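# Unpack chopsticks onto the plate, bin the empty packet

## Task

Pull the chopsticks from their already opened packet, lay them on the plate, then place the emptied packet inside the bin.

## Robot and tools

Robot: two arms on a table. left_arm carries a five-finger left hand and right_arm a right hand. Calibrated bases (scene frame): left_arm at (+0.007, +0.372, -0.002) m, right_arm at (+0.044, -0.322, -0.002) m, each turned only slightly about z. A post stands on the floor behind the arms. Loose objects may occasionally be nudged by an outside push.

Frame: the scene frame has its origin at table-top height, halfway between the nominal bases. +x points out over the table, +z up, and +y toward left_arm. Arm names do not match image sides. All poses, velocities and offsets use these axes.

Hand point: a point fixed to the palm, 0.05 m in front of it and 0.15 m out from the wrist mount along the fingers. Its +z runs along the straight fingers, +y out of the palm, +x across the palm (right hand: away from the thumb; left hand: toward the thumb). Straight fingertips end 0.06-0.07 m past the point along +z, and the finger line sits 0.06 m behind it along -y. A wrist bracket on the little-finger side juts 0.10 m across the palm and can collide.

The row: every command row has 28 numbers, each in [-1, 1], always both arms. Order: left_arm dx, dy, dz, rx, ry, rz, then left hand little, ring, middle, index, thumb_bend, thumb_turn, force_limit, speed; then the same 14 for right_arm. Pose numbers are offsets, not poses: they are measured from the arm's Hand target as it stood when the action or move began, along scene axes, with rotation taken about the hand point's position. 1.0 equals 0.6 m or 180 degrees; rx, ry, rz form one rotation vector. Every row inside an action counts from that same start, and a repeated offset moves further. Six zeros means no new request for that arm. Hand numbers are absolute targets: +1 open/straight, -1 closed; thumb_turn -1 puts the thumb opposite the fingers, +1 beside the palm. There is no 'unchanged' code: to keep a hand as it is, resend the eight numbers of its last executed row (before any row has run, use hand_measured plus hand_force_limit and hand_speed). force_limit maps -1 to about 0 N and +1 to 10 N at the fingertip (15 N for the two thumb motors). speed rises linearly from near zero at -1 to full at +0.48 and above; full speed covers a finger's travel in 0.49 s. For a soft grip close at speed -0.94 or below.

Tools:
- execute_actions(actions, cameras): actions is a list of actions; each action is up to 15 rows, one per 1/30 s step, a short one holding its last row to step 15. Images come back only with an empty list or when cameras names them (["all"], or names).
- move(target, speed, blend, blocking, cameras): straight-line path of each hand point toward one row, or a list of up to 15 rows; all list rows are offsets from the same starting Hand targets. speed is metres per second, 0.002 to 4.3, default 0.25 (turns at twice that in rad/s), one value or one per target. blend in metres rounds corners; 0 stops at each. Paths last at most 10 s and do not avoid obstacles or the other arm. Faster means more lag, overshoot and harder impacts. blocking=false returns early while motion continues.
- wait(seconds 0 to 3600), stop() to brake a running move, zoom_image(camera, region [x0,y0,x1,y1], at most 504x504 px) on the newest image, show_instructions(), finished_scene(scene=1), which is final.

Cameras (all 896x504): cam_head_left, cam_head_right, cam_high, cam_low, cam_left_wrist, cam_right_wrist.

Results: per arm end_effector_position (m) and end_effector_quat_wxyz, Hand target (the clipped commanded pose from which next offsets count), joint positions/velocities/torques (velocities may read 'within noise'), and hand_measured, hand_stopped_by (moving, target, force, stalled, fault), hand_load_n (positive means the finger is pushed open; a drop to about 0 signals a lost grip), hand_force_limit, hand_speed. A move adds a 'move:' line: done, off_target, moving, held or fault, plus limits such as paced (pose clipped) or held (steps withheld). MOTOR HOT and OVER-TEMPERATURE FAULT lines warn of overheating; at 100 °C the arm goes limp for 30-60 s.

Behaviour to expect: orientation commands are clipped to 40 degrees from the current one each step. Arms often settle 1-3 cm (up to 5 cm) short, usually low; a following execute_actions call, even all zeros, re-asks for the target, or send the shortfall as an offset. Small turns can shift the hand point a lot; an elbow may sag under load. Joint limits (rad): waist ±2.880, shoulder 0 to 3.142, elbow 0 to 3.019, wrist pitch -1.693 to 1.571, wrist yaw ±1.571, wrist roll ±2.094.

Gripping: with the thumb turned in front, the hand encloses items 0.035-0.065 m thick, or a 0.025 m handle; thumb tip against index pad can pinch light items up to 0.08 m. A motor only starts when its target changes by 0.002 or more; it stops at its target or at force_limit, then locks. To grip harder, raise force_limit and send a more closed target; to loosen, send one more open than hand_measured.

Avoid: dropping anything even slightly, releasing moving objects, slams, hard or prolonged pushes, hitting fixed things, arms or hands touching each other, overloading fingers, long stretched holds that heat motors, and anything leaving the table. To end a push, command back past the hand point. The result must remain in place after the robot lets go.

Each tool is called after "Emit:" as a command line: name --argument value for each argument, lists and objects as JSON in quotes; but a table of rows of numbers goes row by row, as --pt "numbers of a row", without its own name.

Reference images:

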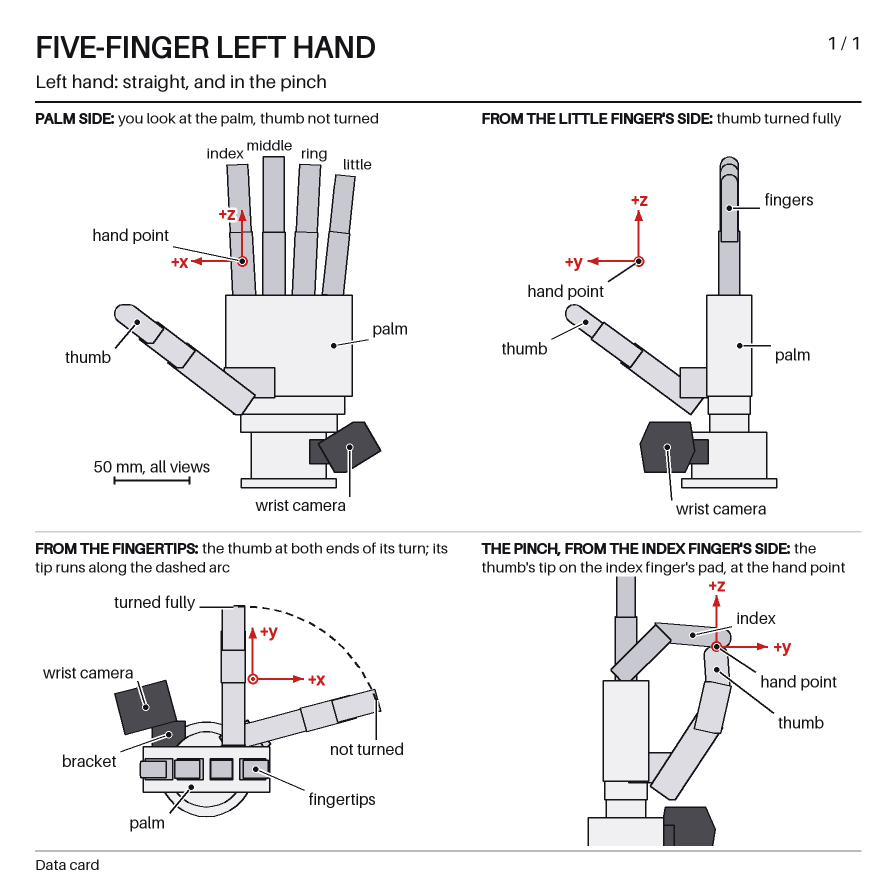

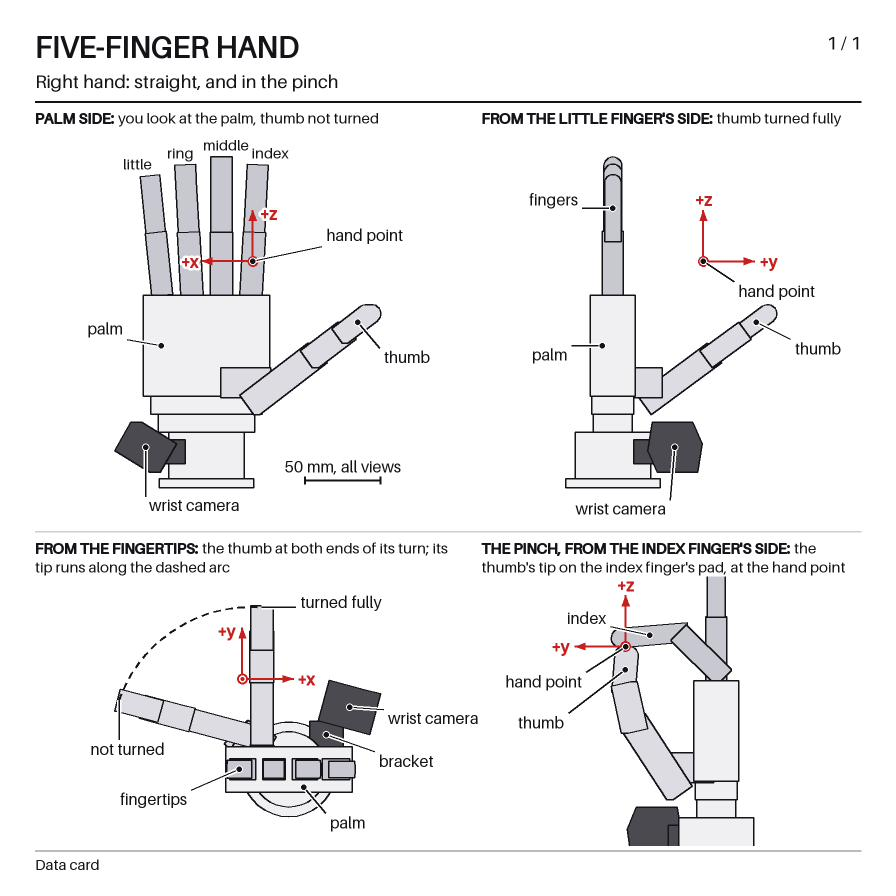

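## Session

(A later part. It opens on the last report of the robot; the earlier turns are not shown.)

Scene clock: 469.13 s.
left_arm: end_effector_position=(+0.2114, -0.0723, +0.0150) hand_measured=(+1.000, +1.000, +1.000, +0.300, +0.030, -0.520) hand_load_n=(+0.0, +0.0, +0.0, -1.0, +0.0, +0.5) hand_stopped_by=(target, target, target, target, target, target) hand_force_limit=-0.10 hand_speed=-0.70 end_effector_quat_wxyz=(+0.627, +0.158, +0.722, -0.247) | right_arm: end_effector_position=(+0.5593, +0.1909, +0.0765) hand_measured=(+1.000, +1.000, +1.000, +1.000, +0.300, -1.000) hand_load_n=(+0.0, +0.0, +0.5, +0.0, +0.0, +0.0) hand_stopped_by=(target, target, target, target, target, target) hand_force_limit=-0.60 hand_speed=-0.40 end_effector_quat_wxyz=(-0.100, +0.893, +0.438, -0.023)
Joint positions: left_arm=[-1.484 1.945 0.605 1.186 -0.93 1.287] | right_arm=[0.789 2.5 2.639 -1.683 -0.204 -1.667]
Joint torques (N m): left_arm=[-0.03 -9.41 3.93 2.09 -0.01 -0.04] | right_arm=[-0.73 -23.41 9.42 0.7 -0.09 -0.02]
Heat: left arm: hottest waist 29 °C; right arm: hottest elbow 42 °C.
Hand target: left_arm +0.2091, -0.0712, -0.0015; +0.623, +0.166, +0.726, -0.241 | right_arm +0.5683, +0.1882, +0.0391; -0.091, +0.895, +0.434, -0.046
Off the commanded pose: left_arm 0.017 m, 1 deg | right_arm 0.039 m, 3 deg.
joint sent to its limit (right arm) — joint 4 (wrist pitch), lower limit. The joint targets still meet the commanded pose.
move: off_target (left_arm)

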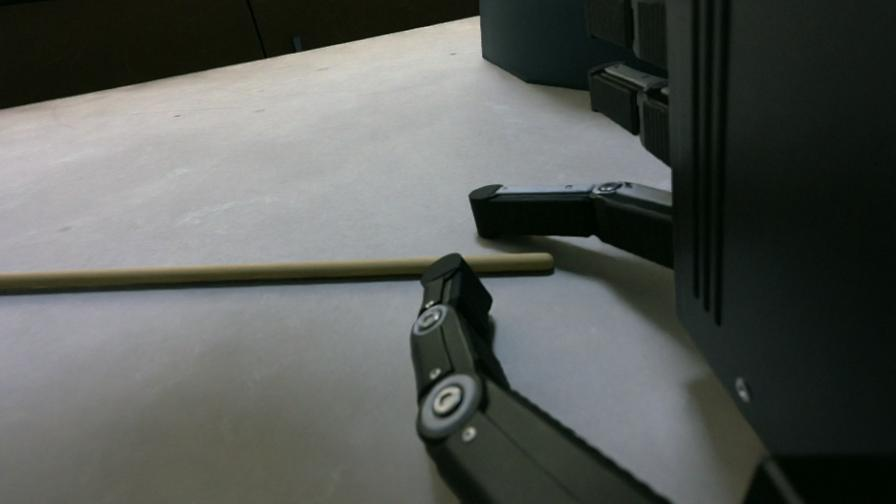

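Emit:
execute_actions --actions '[[[0,0,0,0,0,0,1,1,1,-0.02,0.03,-0.52,-0.4,-0.88,0,0,0,0,0,0,1,1,1,1,0.3,-1,-0.6,-0.4]],[[0,0,0,0,0,0,1,1,1,-0.3,0.03,-0.52,-0.4,-0.92,0,0,0,0,0,0,1,1,1,1,0.3,-1,-0.6,-0.4]]]' --cameras '["cam_left_wrist"]'

Emit:
zoom_image --camera "cam_left_wrist" --region '[360, 180, 600, 340]'

Scene clock: 471.40 s.
left_arm: end_effector_position=(+0.2113, -0.0723, +0.0138) hand_measured=(+1.000, +1.000, +1.000, -0.142, +0.030, -0.520) hand_load_n=(+0.0, +0.0, +0.0, +3.0, +0.0, +0.0) hand_stopped_by=(target, target, target, force, target, target) hand_force_limit=-0.40 hand_speed=-0.92 end_effector_quat_wxyz=(+0.626, +0.159, +0.722, -0.247) | right_arm: end_effector_position=(+0.5593, +0.1909, +0.0765) hand_measured=(+1.000, +1.000, +1.000, +1.000, +0.300, -1.000) hand_load_n=(+0.0, +0.0, +0.0, +0.0, +0.0, +0.0) hand_stopped_by=(target, target, target, target, target, target) hand_force_limit=-0.60 hand_speed=-0.40 end_effector_quat_wxyz=(-0.100, +0.893, +0.438, -0.023)
Joint positions: left_arm=[-1.484 1.949 0.605 1.188 -0.928 1.287] | right_arm=[0.789 2.5 2.639 -1.683 -0.204 -1.667]
Joint torques (N m): left_arm=[-0.03 -9.64 3.93 2.03 -0.08 -0.03] | right_arm=[-0.73 -23.65 9.36 0.51 -0.13 -0.05]
Heat: left arm: hottest waist 29 °C; right arm: hottest elbow 42 °C.
Hand target: left_arm +0.2091, -0.0712, -0.0014; +0.623, +0.166, +0.726, -0.241 | right_arm +0.5683, +0.1882, +0.0391; -0.091, +0.895, +0.434, -0.046
Off the commanded pose: left_arm 0.016 m, 1 deg | right_arm 0.039 m, 3 deg.
joint sent to its limit (right arm) — joint 4 (wrist pitch), lower limit. The joint targets still meet the commanded pose.

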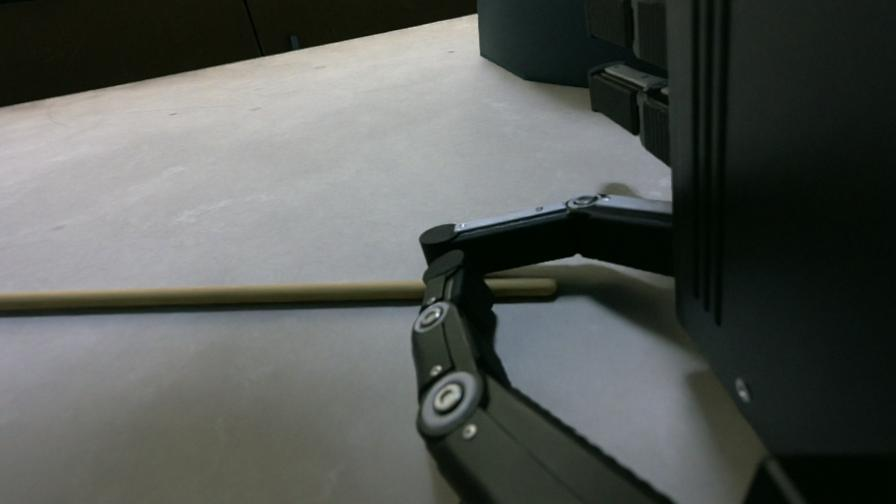

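Scaled by 2.100 from the camera's image (finer frame: 1280x720).

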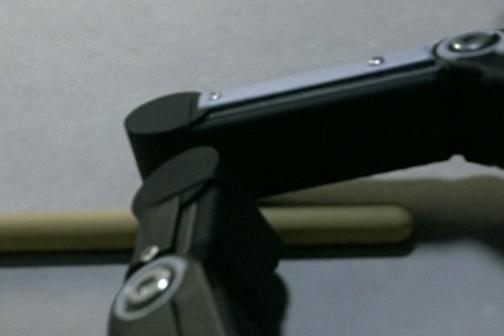

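Emit:
execute_actions --actions '[[[0,0,0,0,0,0,1,1,1,-0.33,0.03,-0.52,0.0,-0.92,0,0,0,0,0,0,1,1,1,1,0.3,-1,-0.6,-0.4]]]' --cameras '[]'

Emit:
move --target '[0,0,0.05,0,0,0,1,1,1,-0.33,0.03,-0.52,0.0,-0.92,0,0,0,0,0,0,1,1,1,1,0.3,-1,-0.6,-0.4]' --speed 0.03 --cameras '["cam_left_wrist"]'

Emit:
zoom_image --camera "cam_left_wrist" --region '[360, 180, 600, 340]'

Scene clock: 472.37 s.
left_arm: end_effector_position=(+0.2113, -0.0723, +0.0136) hand_measured=(+1.000, +1.000, +1.000, -0.154, +0.030, -0.520) hand_load_n=(+0.0, +0.0, +0.0, +5.5, +0.0, +0.0) hand_stopped_by=(target, target, target, force, target, target) hand_force_limit=0.00 hand_speed=-0.92 end_effector_quat_wxyz=(+0.626, +0.159, +0.722, -0.247) | right_arm: end_effector_position=(+0.5593, +0.1909, +0.0765) hand_measured=(+1.000, +1.000, +1.000, +1.000, +0.300, -1.000) hand_load_n=(+0.0, +0.0, +0.0, +0.0, +0.0, +0.0) hand_stopped_by=(target, target, target, target, target, target) hand_force_limit=-0.60 hand_speed=-0.40 end_effector_quat_wxyz=(-0.100, +0.893, +0.438, -0.023)
Joint positions: left_arm=[-1.484 1.949 0.605 1.188 -0.928 1.287] | right_arm=[0.789 2.5 2.639 -1.683 -0.204 -1.667]
Joint torques (N m): left_arm=[-0.03 -9.7 3.93 2.07 -0.08 -0.04] | right_arm=[0.32 -23.24 9.5 0.58 -0.09 -0.03]
Heat: left arm: hottest waist 29 °C; right arm: hottest elbow 42 °C.
Hand target: left_arm +0.2091, -0.0712, -0.0015; +0.623, +0.166, +0.726, -0.241 | right_arm +0.5683, +0.1882, +0.0391; -0.091, +0.895, +0.434, -0.046
Off the commanded pose: left_arm 0.015 m, 1 deg | right_arm 0.039 m, 3 deg.
joint sent to its limit (right arm) — joint 4 (wrist pitch), lower limit. The joint targets still meet the commanded pose.

Scene clock: 473.93 s.
left_arm: end_effector_position=(+0.2113, -0.0734, +0.0278) hand_measured=(+1.000, +1.000, +1.000, -0.154, +0.030, -0.520) hand_load_n=(+0.0, +0.0, +0.0, +5.5, +0.0, +1.0) hand_stopped_by=(target, target, target, force, target, target) hand_force_limit=0.00 hand_speed=-0.92 end_effector_quat_wxyz=(+0.625, +0.163, +0.724, -0.242) | right_arm: end_effector_position=(+0.5593, +0.1909, +0.0765) hand_measured=(+1.000, +1.000, +1.000, +1.000, +0.300, -1.000) hand_load_n=(+0.0, +0.0, +0.0, +0.0, +0.0, +0.0) hand_stopped_by=(target, target, target, target, target, target) hand_force_limit=-0.60 hand_speed=-0.40 end_effector_quat_wxyz=(-0.100, +0.893, +0.438, -0.023)
Joint positions: left_arm=[-1.484 1.893 0.605 1.119 -0.928 1.287] | right_arm=[0.789 2.5 2.639 -1.683 -0.204 -1.667]
Joint torques (N m): left_arm=[0.03 -13.68 3.6 1.1 -0.09 -0.02] | right_arm=[-0.62 -23.94 9.44 0.68 -0.11 -0.07]
Heat: left arm: hottest waist 29 °C; right arm: hottest elbow 43 °C.
Hand target: left_arm +0.2091, -0.0711, +0.0285; +0.623, +0.166, +0.726, -0.241 | right_arm +0.5683, +0.1882, +0.0391; -0.091, +0.895, +0.434, -0.046
Off the commanded pose: left_arm 0.003 m, 1 deg | right_arm 0.039 m, 3 deg.
joint sent to its limit (right arm) — joint 4 (wrist pitch), lower limit. The joint targets still meet the commanded pose.
move: done

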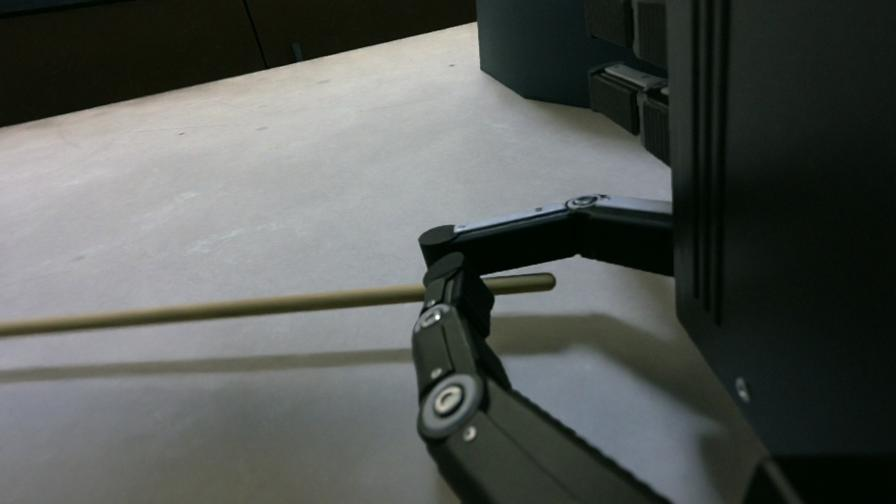

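Scaled by 2.100 from the camera's image (finer frame: 1280x720).

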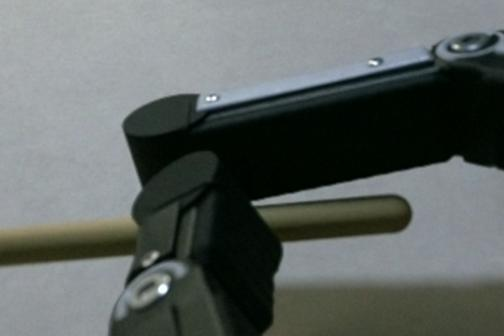

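Emit:
execute_actions --actions '[[[0,0,0,0,0,0,1,1,1,-0.35,0.03,-0.52,0.2,-0.92,0,0,0,0,0,0,1,1,1,1,0.3,-1,-0.6,-0.4]]]' --cameras '[]'

Emit:
move --target '[-0.0363,-0.0558,0,0,0,0,1,1,1,-0.35,0.03,-0.52,0.2,-0.92,0,0,0,0,0,0,1,1,1,1,0.3,-1,-0.6,-0.4]' --speed 0.05 --cameras '["cam_left_wrist","cam_head_left","cam_high"]'

Emit:
zoom_image --camera "cam_head_left" --region '[300, 200, 500, 360]'

Scene clock: 474.93 s.
left_arm: end_effector_position=(+0.2113, -0.0734, +0.0278) hand_measured=(+1.000, +1.000, +1.000, -0.160, +0.030, -0.520) hand_load_n=(-0.5, +0.0, +0.0, +6.5, +0.0, +1.0) hand_stopped_by=(target, target, target, force, target, target) hand_force_limit=0.20 hand_speed=-0.92 end_effector_quat_wxyz=(+0.625, +0.163, +0.724, -0.242) | right_arm: end_effector_position=(+0.5593, +0.1909, +0.0765) hand_measured=(+1.000, +1.000, +1.000, +1.000, +0.300, -1.000) hand_load_n=(+0.0, +0.0, +0.0, +0.0, -0.5, +0.0) hand_stopped_by=(target, target, target, target, target, target) hand_force_limit=-0.60 hand_speed=-0.40 end_effector_quat_wxyz=(-0.100, +0.893, +0.438, -0.023)
Joint positions: left_arm=[-1.484 1.893 0.605 1.119 -0.928 1.287] | right_arm=[0.789 2.5 2.639 -1.683 -0.204 -1.667]
Joint torques (N m): left_arm=[-0.03 -13.57 3.6 1.09 -0.09 -0.02] | right_arm=[-0.09 -23.77 9.47 0.64 -0.04 0]
Heat: left arm: hottest waist 29 °C; right arm: hottest elbow 43 °C.
Hand target: left_arm +0.2091, -0.0712, +0.0285; +0.623, +0.166, +0.726, -0.241 | right_arm +0.5683, +0.1882, +0.0391; -0.091, +0.895, +0.434, -0.046
Off the commanded pose: left_arm 0.003 m, 1 deg | right_arm 0.039 m, 3 deg.
joint sent to its limit (right arm) — joint 4 (wrist pitch), lower limit. The joint targets still meet the commanded pose.

Scene clock: 476.27 s.
left_arm: end_effector_position=(+0.1903, -0.0947, +0.0336) hand_measured=(+1.000, +1.000, +1.000, -0.160, +0.030, -0.520) hand_load_n=(+0.0, +0.0, +0.0, +7.0, +0.0, +1.0) hand_stopped_by=(target, target, target, force, target, target) hand_force_limit=0.20 hand_speed=-0.92 end_effector_quat_wxyz=(+0.625, +0.165, +0.724, -0.240) | right_arm: end_effector_position=(+0.5593, +0.1909, +0.0765) hand_measured=(+1.000, +1.000, +1.000, +1.000, +0.300, -1.000) hand_load_n=(+0.0, +0.0, +0.0, +0.0, +0.0, +0.0) hand_stopped_by=(target, target, target, target, target, target) hand_force_limit=-0.60 hand_speed=-0.40 end_effector_quat_wxyz=(-0.100, +0.893, +0.438, -0.023)
Joint positions: left_arm=[-1.538 1.893 0.664 1.043 -0.982 1.273] | right_arm=[0.789 2.5 2.639 -1.683 -0.204 -1.667]
Joint torques (N m): left_arm=[-0.09 -11.4 6.43 0.99 -0.15 -0.08] | right_arm=[-0.44 -24.29 9.37 0.77 -0.09 -0.07]
Heat: left arm: hottest waist 29 °C; right arm: hottest elbow 43 °C.
Hand target: left_arm +0.1873, -0.1045, +0.0285; +0.623, +0.166, +0.726, -0.241 | right_arm +0.5683, +0.1882, +0.0391; -0.091, +0.895, +0.434, -0.046
Off the commanded pose: left_arm 0.012 m, 0 deg | right_arm 0.039 m, 3 deg.
joint sent to its limit (right arm) — joint 4 (wrist pitch), lower limit. The joint targets still meet the commanded pose.
move: off_target (left_arm)
Images, in order (width x height): cam_head_left 896x504, cam_high 896x504, cam_left_wrist 896x504.

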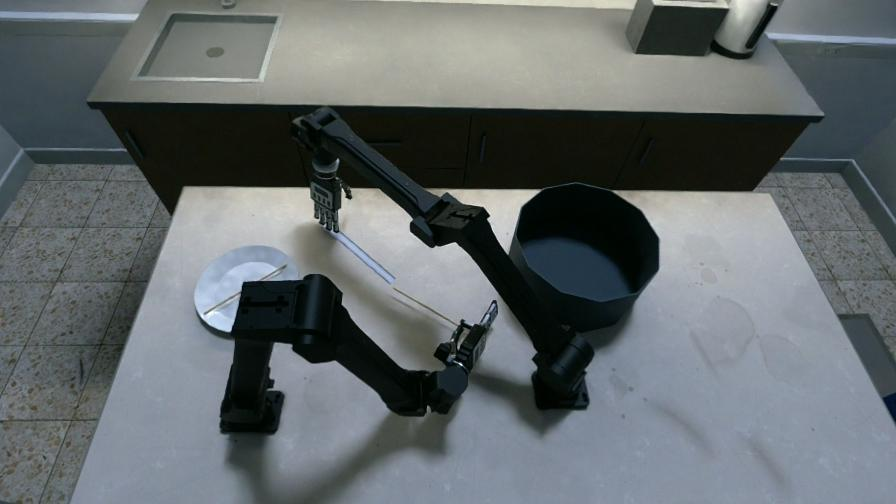

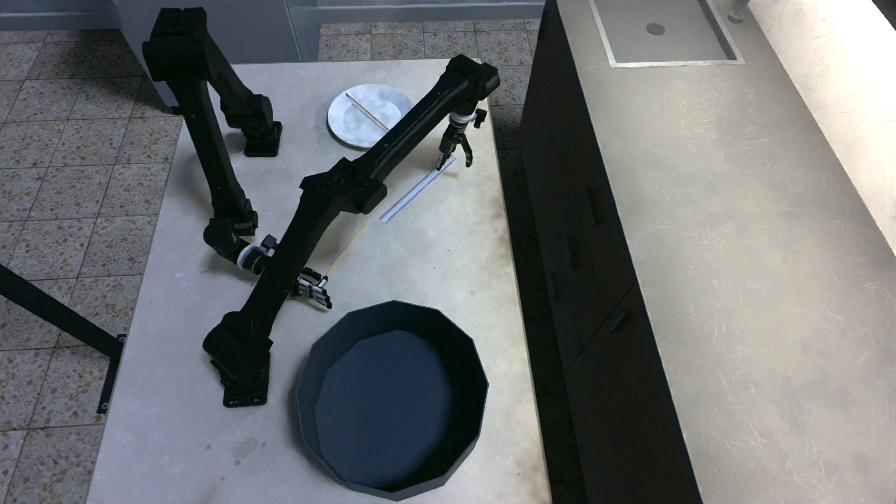

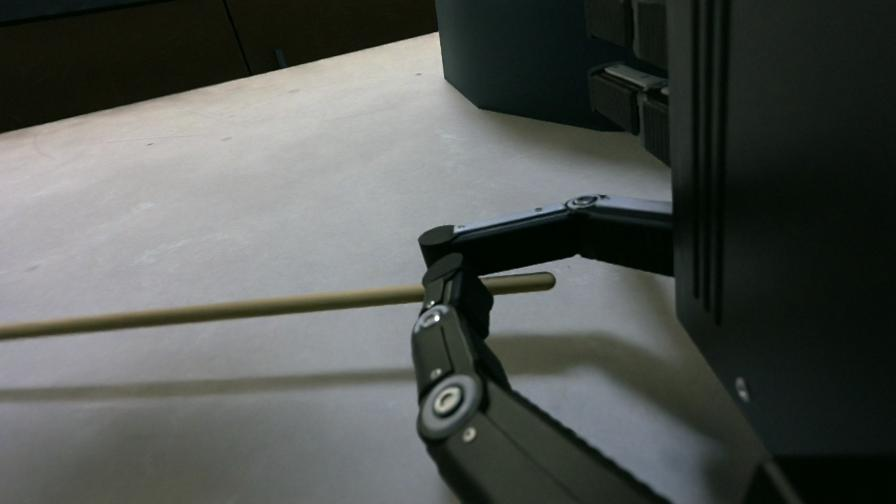

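Scaled by 2.520 from the camera's image (finer frame: 1280x720).

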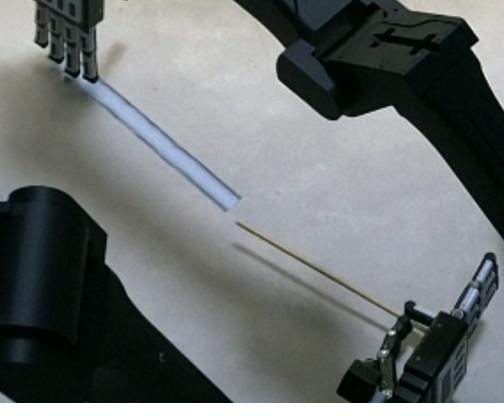

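Emit:
move --pt "0 0.1 0.035 0 0 0 1 1 1 -0.35 0.03 -0.52 0.2 -0.92 0 0 0 0 0 0 1 1 1 1 0.3 -1 -0.6 -0.4" --pt "0.0278 0.1958 0.2058 0 0 0 1 1 1 -0.35 0.03 -0.52 0.2 -0.92 0 0 0 0 0 0 1 1 1 1 0.3 -1 -0.6 -0.4" --speed 0.1 --blend '[0.03,0]' --cameras '["cam_head_left","cam_left_wrist"]'

Scene clock: 504.90 s.
left_arm: end_effector_position=(+0.2016, +0.0071, +0.1544) hand_measured=(+1.000, +1.000, +1.000, -0.160, +0.030, -0.520) hand_load_n=(+0.0, +0.0, +0.0, +6.5, +0.5, +0.5) hand_stopped_by=(target, target, target, force, target, target) hand_force_limit=0.20 hand_speed=-0.92 end_effector_quat_wxyz=(+0.624, +0.163, +0.723, -0.248) | right_arm: end_effector_position=(+0.5593, +0.1909, +0.0765) hand_measured=(+1.000, +1.000, +1.000, +1.000, +0.300, -1.000) hand_load_n=(+0.0, +0.0, +0.0, +0.0, +0.0, +0.0) hand_stopped_by=(target, target, target, target, target, target) hand_force_limit=-0.60 hand_speed=-0.40 end_effector_quat_wxyz=(-0.100, +0.893, +0.438, -0.023)
Joint positions: left_arm=[-1.502 1.272 0.431 0.674 -0.938 1.279] | right_arm=[0.789 2.5 2.639 -1.683 -0.204 -1.667]
Joint torques (N m): left_arm=[0.91 -7.06 6.52 1.1 0.04 0.03] | right_arm=[0.26 -23.47 9.39 0.72 -0.12 -0.04]
Heat: left arm: hottest waist 29 °C; right arm: hottest elbow 43 °C.
Hand target: left_arm +0.2040, +0.0129, +0.1521; +0.623, +0.166, +0.726, -0.241 | right_arm +0.5683, +0.1882, +0.0391; -0.091, +0.895, +0.434, -0.046
Off the commanded pose: left_arm 0.007 m, 1 deg | right_arm 0.039 m, 3 deg.
joint sent to its limit (right arm) — joint 4 (wrist pitch), lower limit. The joint targets still meet the commanded pose.
move: done

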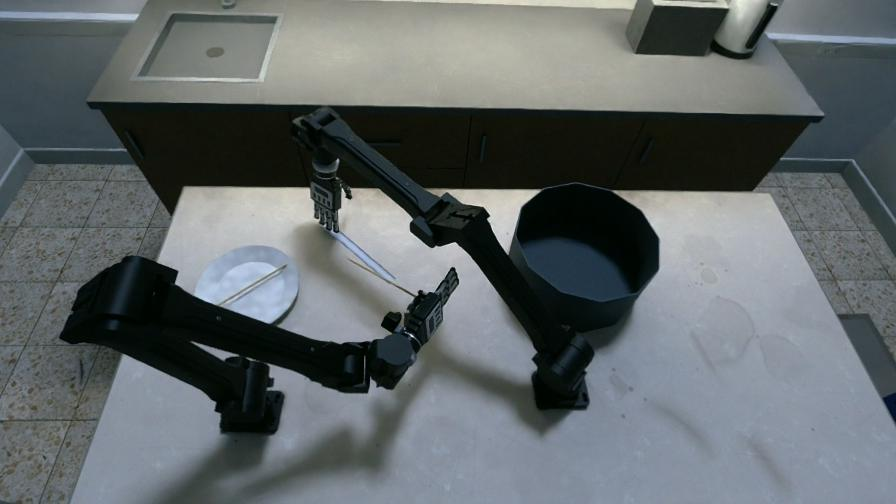

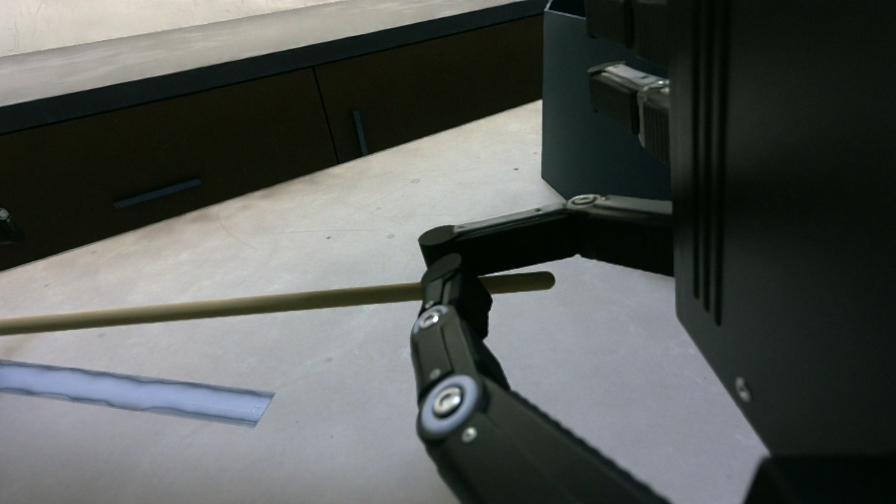

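Emit:
move --target '[0.2217,0.5685,0,0,0,0.3889,1,1,1,-0.35,0.03,-0.52,0.2,-0.92,0,0,0,0,0,0,1,1,1,1,0.3,-1,-0.6,-0.4]' --speed 0.16 --cameras '["cam_head_left","cam_left_wrist","cam_high"]'

Scene clock: 510.87 s.
left_arm: end_effector_position=(+0.3262, +0.3598, +0.1438) hand_measured=(+1.000, +1.000, +1.000, -0.160, +0.030, -0.520) hand_load_n=(+0.0, -0.5, +0.0, +6.5, +0.5, +1.0) hand_stopped_by=(target, target, target, force, target, target) hand_force_limit=0.20 hand_speed=-0.92 end_effector_quat_wxyz=(+0.643, -0.272, +0.696, +0.167) | right_arm: end_effector_position=(+0.5593, +0.1909, +0.0765) hand_measured=(+1.000, +1.000, +1.000, +1.000, +0.300, -1.000) hand_load_n=(-0.5, +0.0, +0.0, +0.0, +0.0, +0.0) hand_stopped_by=(target, target, target, target, target, target) hand_force_limit=-0.60 hand_speed=-0.40 end_effector_quat_wxyz=(-0.100, +0.893, +0.438, -0.023)
Joint positions: left_arm=[-0.656 1.116 0.359 0.308 -1.299 1.016] | right_arm=[0.789 2.5 2.639 -1.683 -0.204 -1.667]
Joint torques (N m): left_arm=[0.73 -2.26 9.57 2.19 -0.2 0.12] | right_arm=[-0.09 -24.35 9.43 0.49 -0.11 -0.03]
Heat: left arm: hottest waist 29 °C; right arm: hottest elbow 43 °C.
Hand target: left_arm +0.3371, +0.3539, +0.1521; +0.648, -0.280, +0.690, +0.160 | right_arm +0.5683, +0.1882, +0.0391; -0.091, +0.895, +0.434, -0.046
Off the commanded pose: left_arm 0.015 m, 1 deg | right_arm 0.039 m, 3 deg.
joint sent to its limit (right arm) — joint 4 (wrist pitch), lower limit. The joint targets still meet the commanded pose.
move: off_target (left_arm)
Images, in order (width x height): cam_head_left 896x504, cam_high 896x504, cam_left_wrist 896x504.

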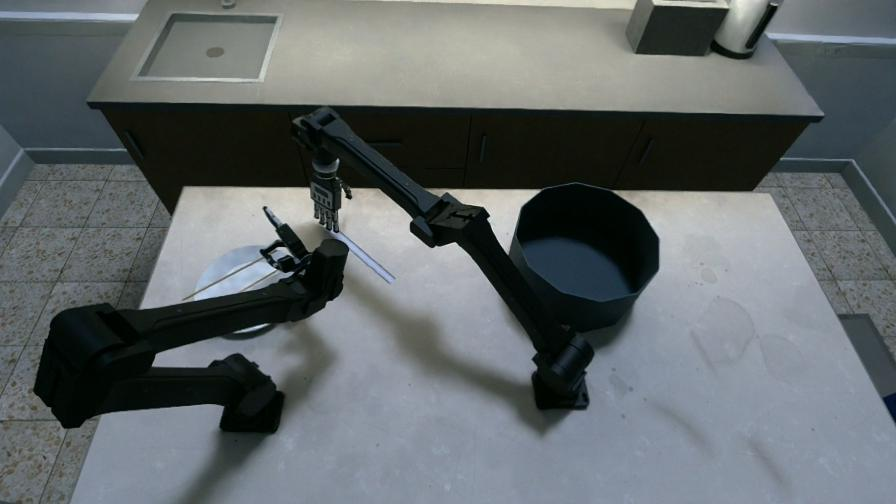

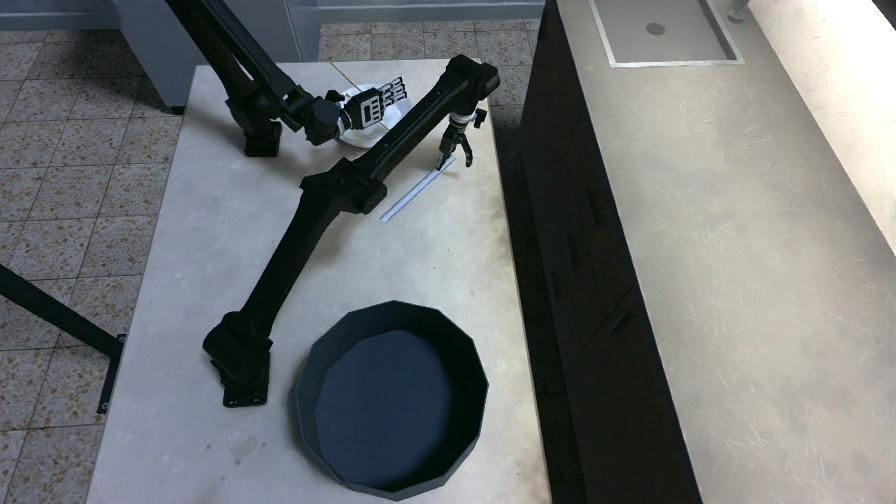

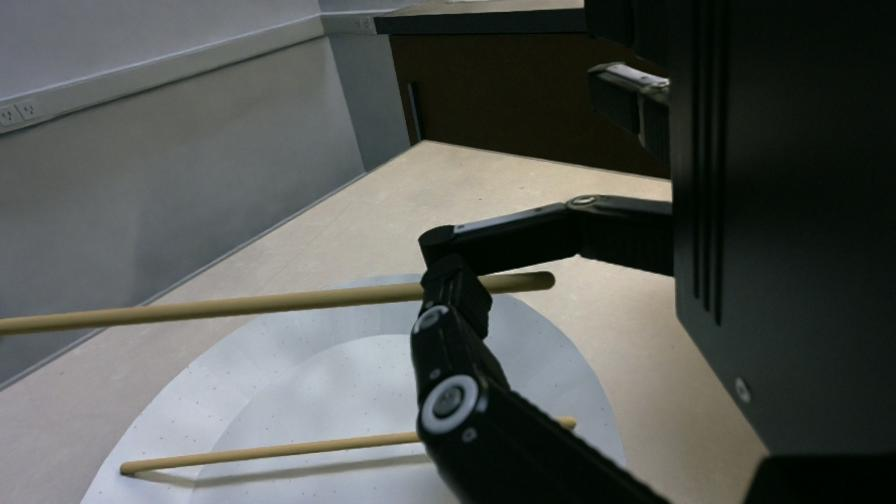

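Emit:
move --target '[0,0,-0.125,0,0,0,1,1,1,-0.35,0.03,-0.52,0.2,-0.92,0,0,0,0,0,0,1,1,1,1,0.3,-1,-0.6,-0.4]' --speed 0.1 --cameras '["cam_high","cam_left_wrist"]'

Emit:
zoom_image --camera "cam_high" --region '[300, 50, 440, 170]'

Scene clock: 513.03 s.
left_arm: end_effector_position=(+0.3401, +0.3488, +0.0825) hand_measured=(+1.000, +1.000, +1.000, -0.160, +0.030, -0.520) hand_load_n=(+0.0, +0.5, +0.0, +6.5, +0.5, +0.5) hand_stopped_by=(target, target, target, force, target, target) hand_force_limit=0.20 hand_speed=-0.92 end_effector_quat_wxyz=(+0.651, -0.285, +0.688, +0.151) | right_arm: end_effector_position=(+0.5593, +0.1909, +0.0765) hand_measured=(+1.000, +1.000, +1.000, +1.000, +0.300, -1.000) hand_load_n=(+0.0, +0.0, +0.0, +0.0, +0.0, +0.0) hand_stopped_by=(target, target, target, target, target, target) hand_force_limit=-0.60 hand_speed=-0.40 end_effector_quat_wxyz=(-0.100, +0.893, +0.438, -0.023)
Joint positions: left_arm=[-0.654 1.425 0.326 0.692 -1.295 1.014] | right_arm=[0.789 2.5 2.639 -1.683 -0.204 -1.667]
Joint torques (N m): left_arm=[0.79 -4.37 4.44 2.21 -0.31 0.12] | right_arm=[0.21 -24.23 9.29 0.55 -0.06 -0.05]
Heat: left arm: hottest waist 29 °C; right arm: hottest elbow 43 °C.
Hand target: left_arm +0.3371, +0.3539, +0.0771; +0.648, -0.280, +0.690, +0.160 | right_arm +0.5683, +0.1882, +0.0391; -0.091, +0.895, +0.434, -0.046
Off the commanded pose: left_arm 0.008 m, 1 deg | right_arm 0.039 m, 3 deg.
joint sent to its limit (right arm) — joint 4 (wrist pitch), lower limit. The joint targets still meet the commanded pose.
move: done

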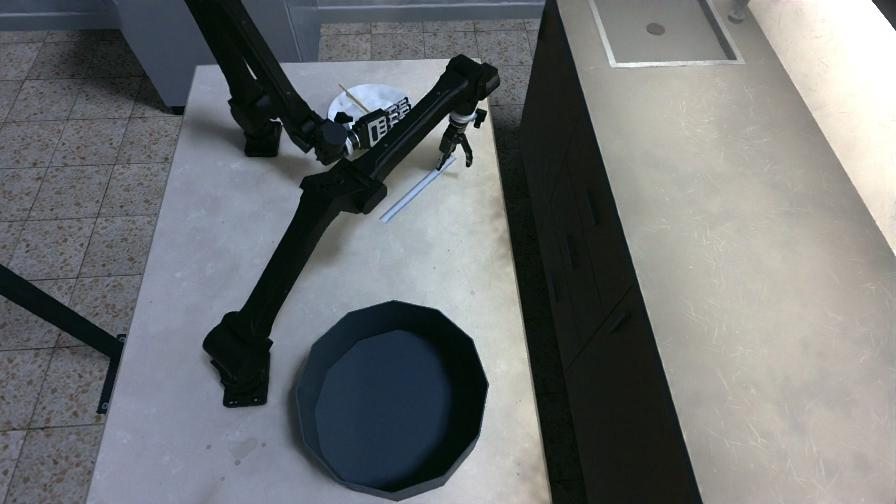

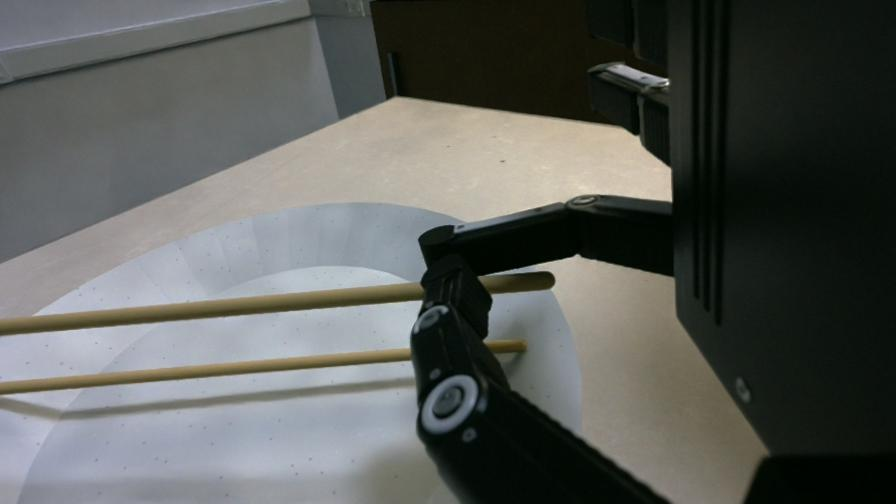

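Scaled by 3.600 from the camera's image (finer frame: 1280x720).

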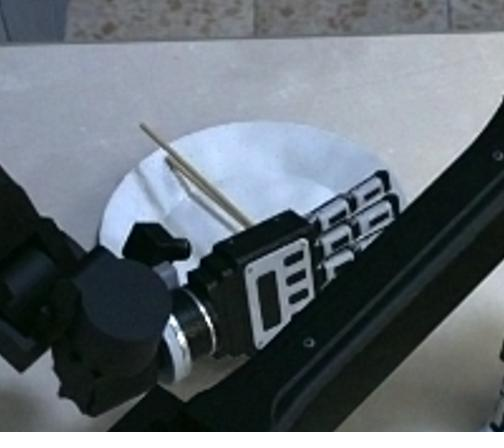

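Emit:
move --target '[0,0,-0.05,0,0,0,1,1,1,-0.35,0.03,-0.52,0.2,-0.92,0,0,0,0,0,0,1,1,1,1,0.3,-1,-0.6,-0.4]' --speed 0.06 --cameras '["cam_left_wrist"]'

Scene clock: 514.67 s.
left_arm: end_effector_position=(+0.3404, +0.3486, +0.0519) hand_measured=(+1.000, +1.000, +1.000, -0.160, +0.030, -0.520) hand_load_n=(+0.0, +0.0, +0.0, +7.0, +0.5, +0.5) hand_stopped_by=(target, target, target, force, target, target) hand_force_limit=0.20 hand_speed=-0.92 end_effector_quat_wxyz=(+0.651, -0.284, +0.688, +0.151) | right_arm: end_effector_position=(+0.5593, +0.1909, +0.0765) hand_measured=(+1.000, +1.000, +1.000, +1.000, +0.300, -1.000) hand_load_n=(+0.0, +0.0, +0.0, +0.0, +0.0, +0.0) hand_stopped_by=(target, target, target, target, target, target) hand_force_limit=-0.60 hand_speed=-0.40 end_effector_quat_wxyz=(-0.100, +0.893, +0.438, -0.023)
Joint positions: left_arm=[-0.654 1.581 0.314 0.862 -1.295 1.016] | right_arm=[0.789 2.5 2.639 -1.683 -0.204 -1.667]
Joint torques (N m): left_arm=[0.79 -5.42 3.32 2.18 -0.32 0.12] | right_arm=[0.21 -24 9.48 0.76 -0.05 -0.02]
Heat: left arm: hottest waist 29 °C; right arm: hottest elbow 43 °C.
Hand target: left_arm +0.3370, +0.3540, +0.0470; +0.648, -0.280, +0.690, +0.160 | right_arm +0.5683, +0.1882, +0.0391; -0.091, +0.895, +0.434, -0.046
Off the commanded pose: left_arm 0.008 m, 1 deg | right_arm 0.039 m, 3 deg.
joint sent to its limit (right arm) — joint 4 (wrist pitch), lower limit. The joint targets still meet the commanded pose.
move: done

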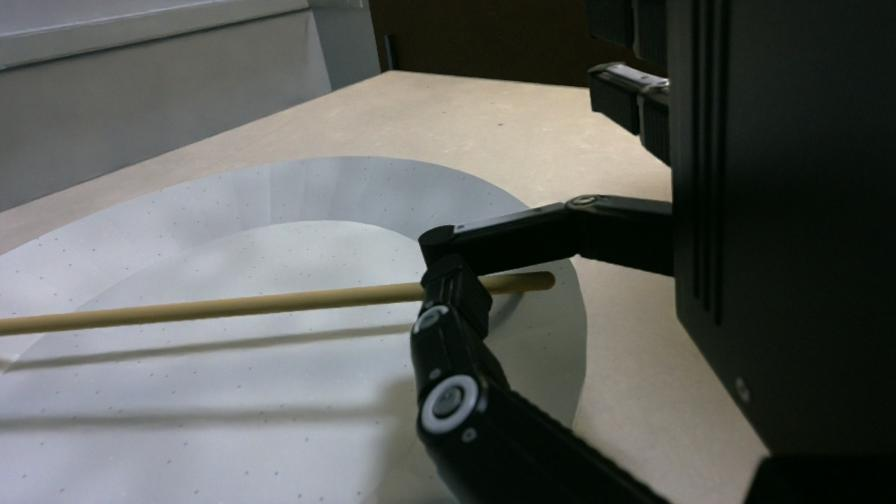

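Emit:
move --target '[0,0,-0.0267,0,0,0,1,1,1,-0.35,0.03,-0.52,0.2,-0.92,0,0,0,0,0,0,1,1,1,1,0.3,-1,-0.6,-0.4]' --speed 0.04 --cameras '["cam_left_wrist"]'

Scene clock: 516.13 s.
left_arm: end_effector_position=(+0.3408, +0.3482, +0.0358) hand_measured=(+1.000, +1.000, +1.000, -0.160, +0.030, -0.520) hand_load_n=(+0.0, -0.5, +0.0, +6.5, +0.5, +0.5) hand_stopped_by=(target, target, target, force, target, target) hand_force_limit=0.20 hand_speed=-0.92 end_effector_quat_wxyz=(+0.651, -0.284, +0.688, +0.151) | right_arm: end_effector_position=(+0.5593, +0.1909, +0.0765) hand_measured=(+1.000, +1.000, +1.000, +1.000, +0.300, -1.000) hand_load_n=(+0.0, +0.0, +0.0, +0.0, +0.0, +0.0) hand_stopped_by=(target, target, target, target, target, target) hand_force_limit=-0.60 hand_speed=-0.40 end_effector_quat_wxyz=(-0.100, +0.893, +0.438, -0.023)
Joint positions: left_arm=[-0.654 1.668 0.314 0.95 -1.295 1.016] | right_arm=[0.789 2.5 2.639 -1.683 -0.204 -1.667]
Joint torques (N m): left_arm=[0.73 -5.83 2.65 2.19 -0.31 0.12] | right_arm=[-0.67 -24 9.33 0.54 -0.07 -0.04]
Heat: left arm: hottest waist 29 °C; right arm: hottest elbow 43 °C.
Hand target: left_arm +0.3370, +0.3540, +0.0310; +0.648, -0.280, +0.690, +0.160 | right_arm +0.5683, +0.1882, +0.0391; -0.091, +0.895, +0.434, -0.046
Off the commanded pose: left_arm 0.008 m, 1 deg | right_arm 0.039 m, 3 deg.
joint sent to its limit (right arm) — joint 4 (wrist pitch), lower limit. The joint targets still meet the commanded pose.
move: done

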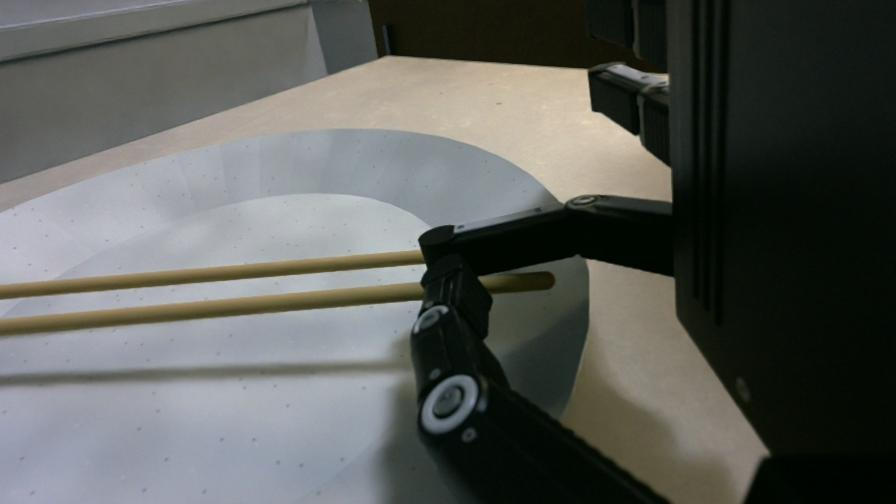

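Emit:
move --target '[0,0,-0.0133,0,0,0,1,1,1,-0.35,0.03,-0.52,0.2,-0.92,0,0,0,0,0,0,1,1,1,1,0.3,-1,-0.6,-0.4]' --speed 0.03 --cameras '["cam_left_wrist","cam_high"]'

Emit:
zoom_image --camera "cam_high" --region '[300, 50, 440, 170]'

Scene clock: 517.37 s.
left_arm: end_effector_position=(+0.3404, +0.3486, +0.0279) hand_measured=(+1.000, +1.000, +1.000, -0.160, +0.030, -0.520) hand_load_n=(+0.0, +0.0, +0.0, +6.5, +0.5, +0.5) hand_stopped_by=(target, target, target, force, target, target) hand_force_limit=0.20 hand_speed=-0.92 end_effector_quat_wxyz=(+0.650, -0.283, +0.688, +0.152) | right_arm: end_effector_position=(+0.5593, +0.1909, +0.0765) hand_measured=(+1.000, +1.000, +1.000, +1.000, +0.300, -1.000) hand_load_n=(+0.0, +0.0, +0.0, +0.0, +0.0, +0.0) hand_stopped_by=(target, target, target, target, target, target) hand_force_limit=-0.60 hand_speed=-0.40 end_effector_quat_wxyz=(-0.100, +0.893, +0.438, -0.023)
Joint positions: left_arm=[-0.654 1.711 0.314 0.992 -1.295 1.019] | right_arm=[0.789 2.5 2.639 -1.683 -0.204 -1.667]
Joint torques (N m): left_arm=[0.73 -6.12 2.41 2.25 -0.3 0.1] | right_arm=[-0.21 -23.12 9.61 0.79 -0.11 0.01]
Heat: left arm: hottest waist 29 °C; right arm: hottest elbow 43 °C.
Hand target: left_arm +0.3371, +0.3540, +0.0231; +0.648, -0.280, +0.690, +0.160 | right_arm +0.5683, +0.1882, +0.0391; -0.091, +0.895, +0.434, -0.046
Off the commanded pose: left_arm 0.008 m, 1 deg | right_arm 0.039 m, 3 deg.
joint sent to its limit (right arm) — joint 4 (wrist pitch), lower limit. The joint targets still meet the commanded pose.
move: done
Images, in order (width x height): cam_high 896x504, cam_left_wrist 896x504.

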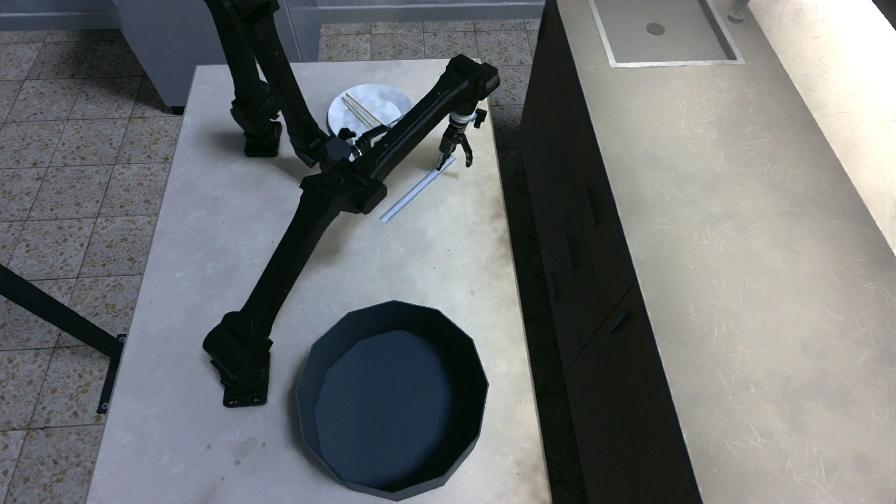

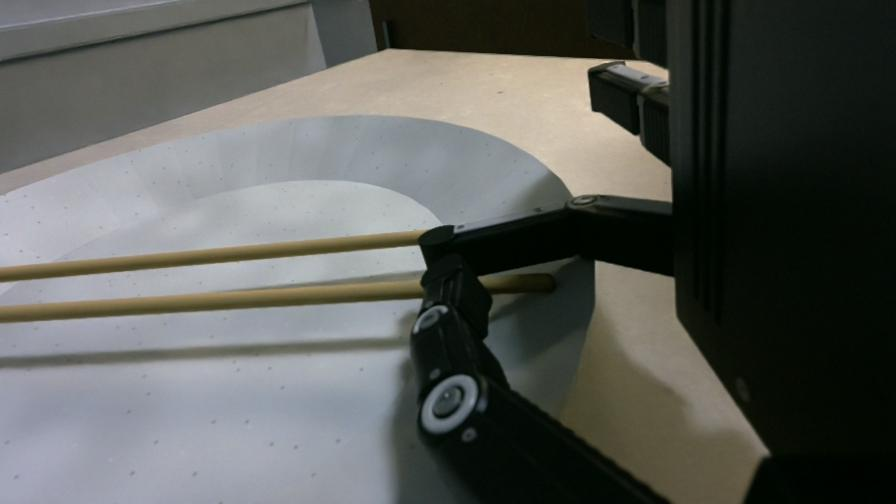

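Scaled by 3.600 from the camera's image (finer frame: 1280x720).

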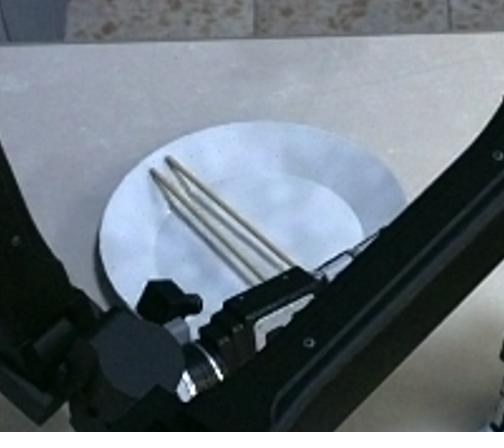

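Emit:
move --target '[0,0,-0.01,0,0,0,1,1,1,-0.35,0.03,-0.52,0.2,-0.92,0,0,0,0,0,0,1,1,1,1,0.3,-1,-0.6,-0.4]' --speed 0.03 --cameras '["cam_left_wrist"]'

Emit:
zoom_image --camera "cam_left_wrist" --region '[200, 150, 620, 386]'

Scene clock: 518.43 s.
left_arm: end_effector_position=(+0.3406, +0.3488, +0.0264) hand_measured=(+1.000, +1.000, +1.000, -0.160, +0.030, -0.520) hand_load_n=(+0.0, +0.0, +0.0, +7.0, +0.0, -0.5) hand_stopped_by=(target, target, target, force, target, target) hand_force_limit=0.20 hand_speed=-0.92 end_effector_quat_wxyz=(+0.653, -0.286, +0.685, +0.152) | right_arm: end_effector_position=(+0.5593, +0.1909, +0.0765) hand_measured=(+1.000, +1.000, +1.000, +1.000, +0.300, -1.000) hand_load_n=(+0.0, +0.0, +0.0, +0.0, -0.5, +0.0) hand_stopped_by=(target, target, target, target, target, target) hand_force_limit=-0.60 hand_speed=-0.40 end_effector_quat_wxyz=(-0.100, +0.893, +0.438, -0.023)
Joint positions: left_arm=[-0.654 1.731 0.314 1.031 -1.3 1.03] | right_arm=[0.789 2.5 2.639 -1.683 -0.204 -1.667]
Joint torques (N m): left_arm=[0.73 -5.19 2.35 1.88 -0.06 -0.01] | right_arm=[-0.38 -24 9.4 0.47 -0.14 0]
Heat: left arm: hottest waist 29 °C; right arm: hottest elbow 43 °C.
Hand target: left_arm +0.3371, +0.3540, +0.0170; +0.648, -0.280, +0.690, +0.160 | right_arm +0.5683, +0.1882, +0.0391; -0.091, +0.895, +0.434, -0.046
Off the commanded pose: left_arm 0.011 m, 1 deg | right_arm 0.039 m, 3 deg.
joint sent to its limit (right arm) — joint 4 (wrist pitch), lower limit. The joint targets still meet the commanded pose.
move: off_target (left_arm)

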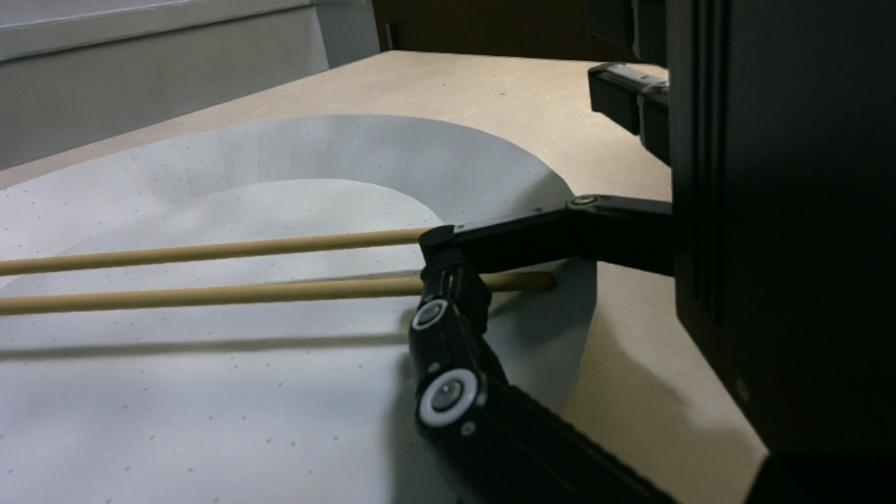

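Scaled by 1.200 from the camera's image (finer frame: 1280x720).

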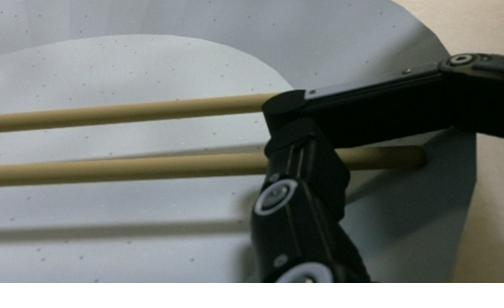

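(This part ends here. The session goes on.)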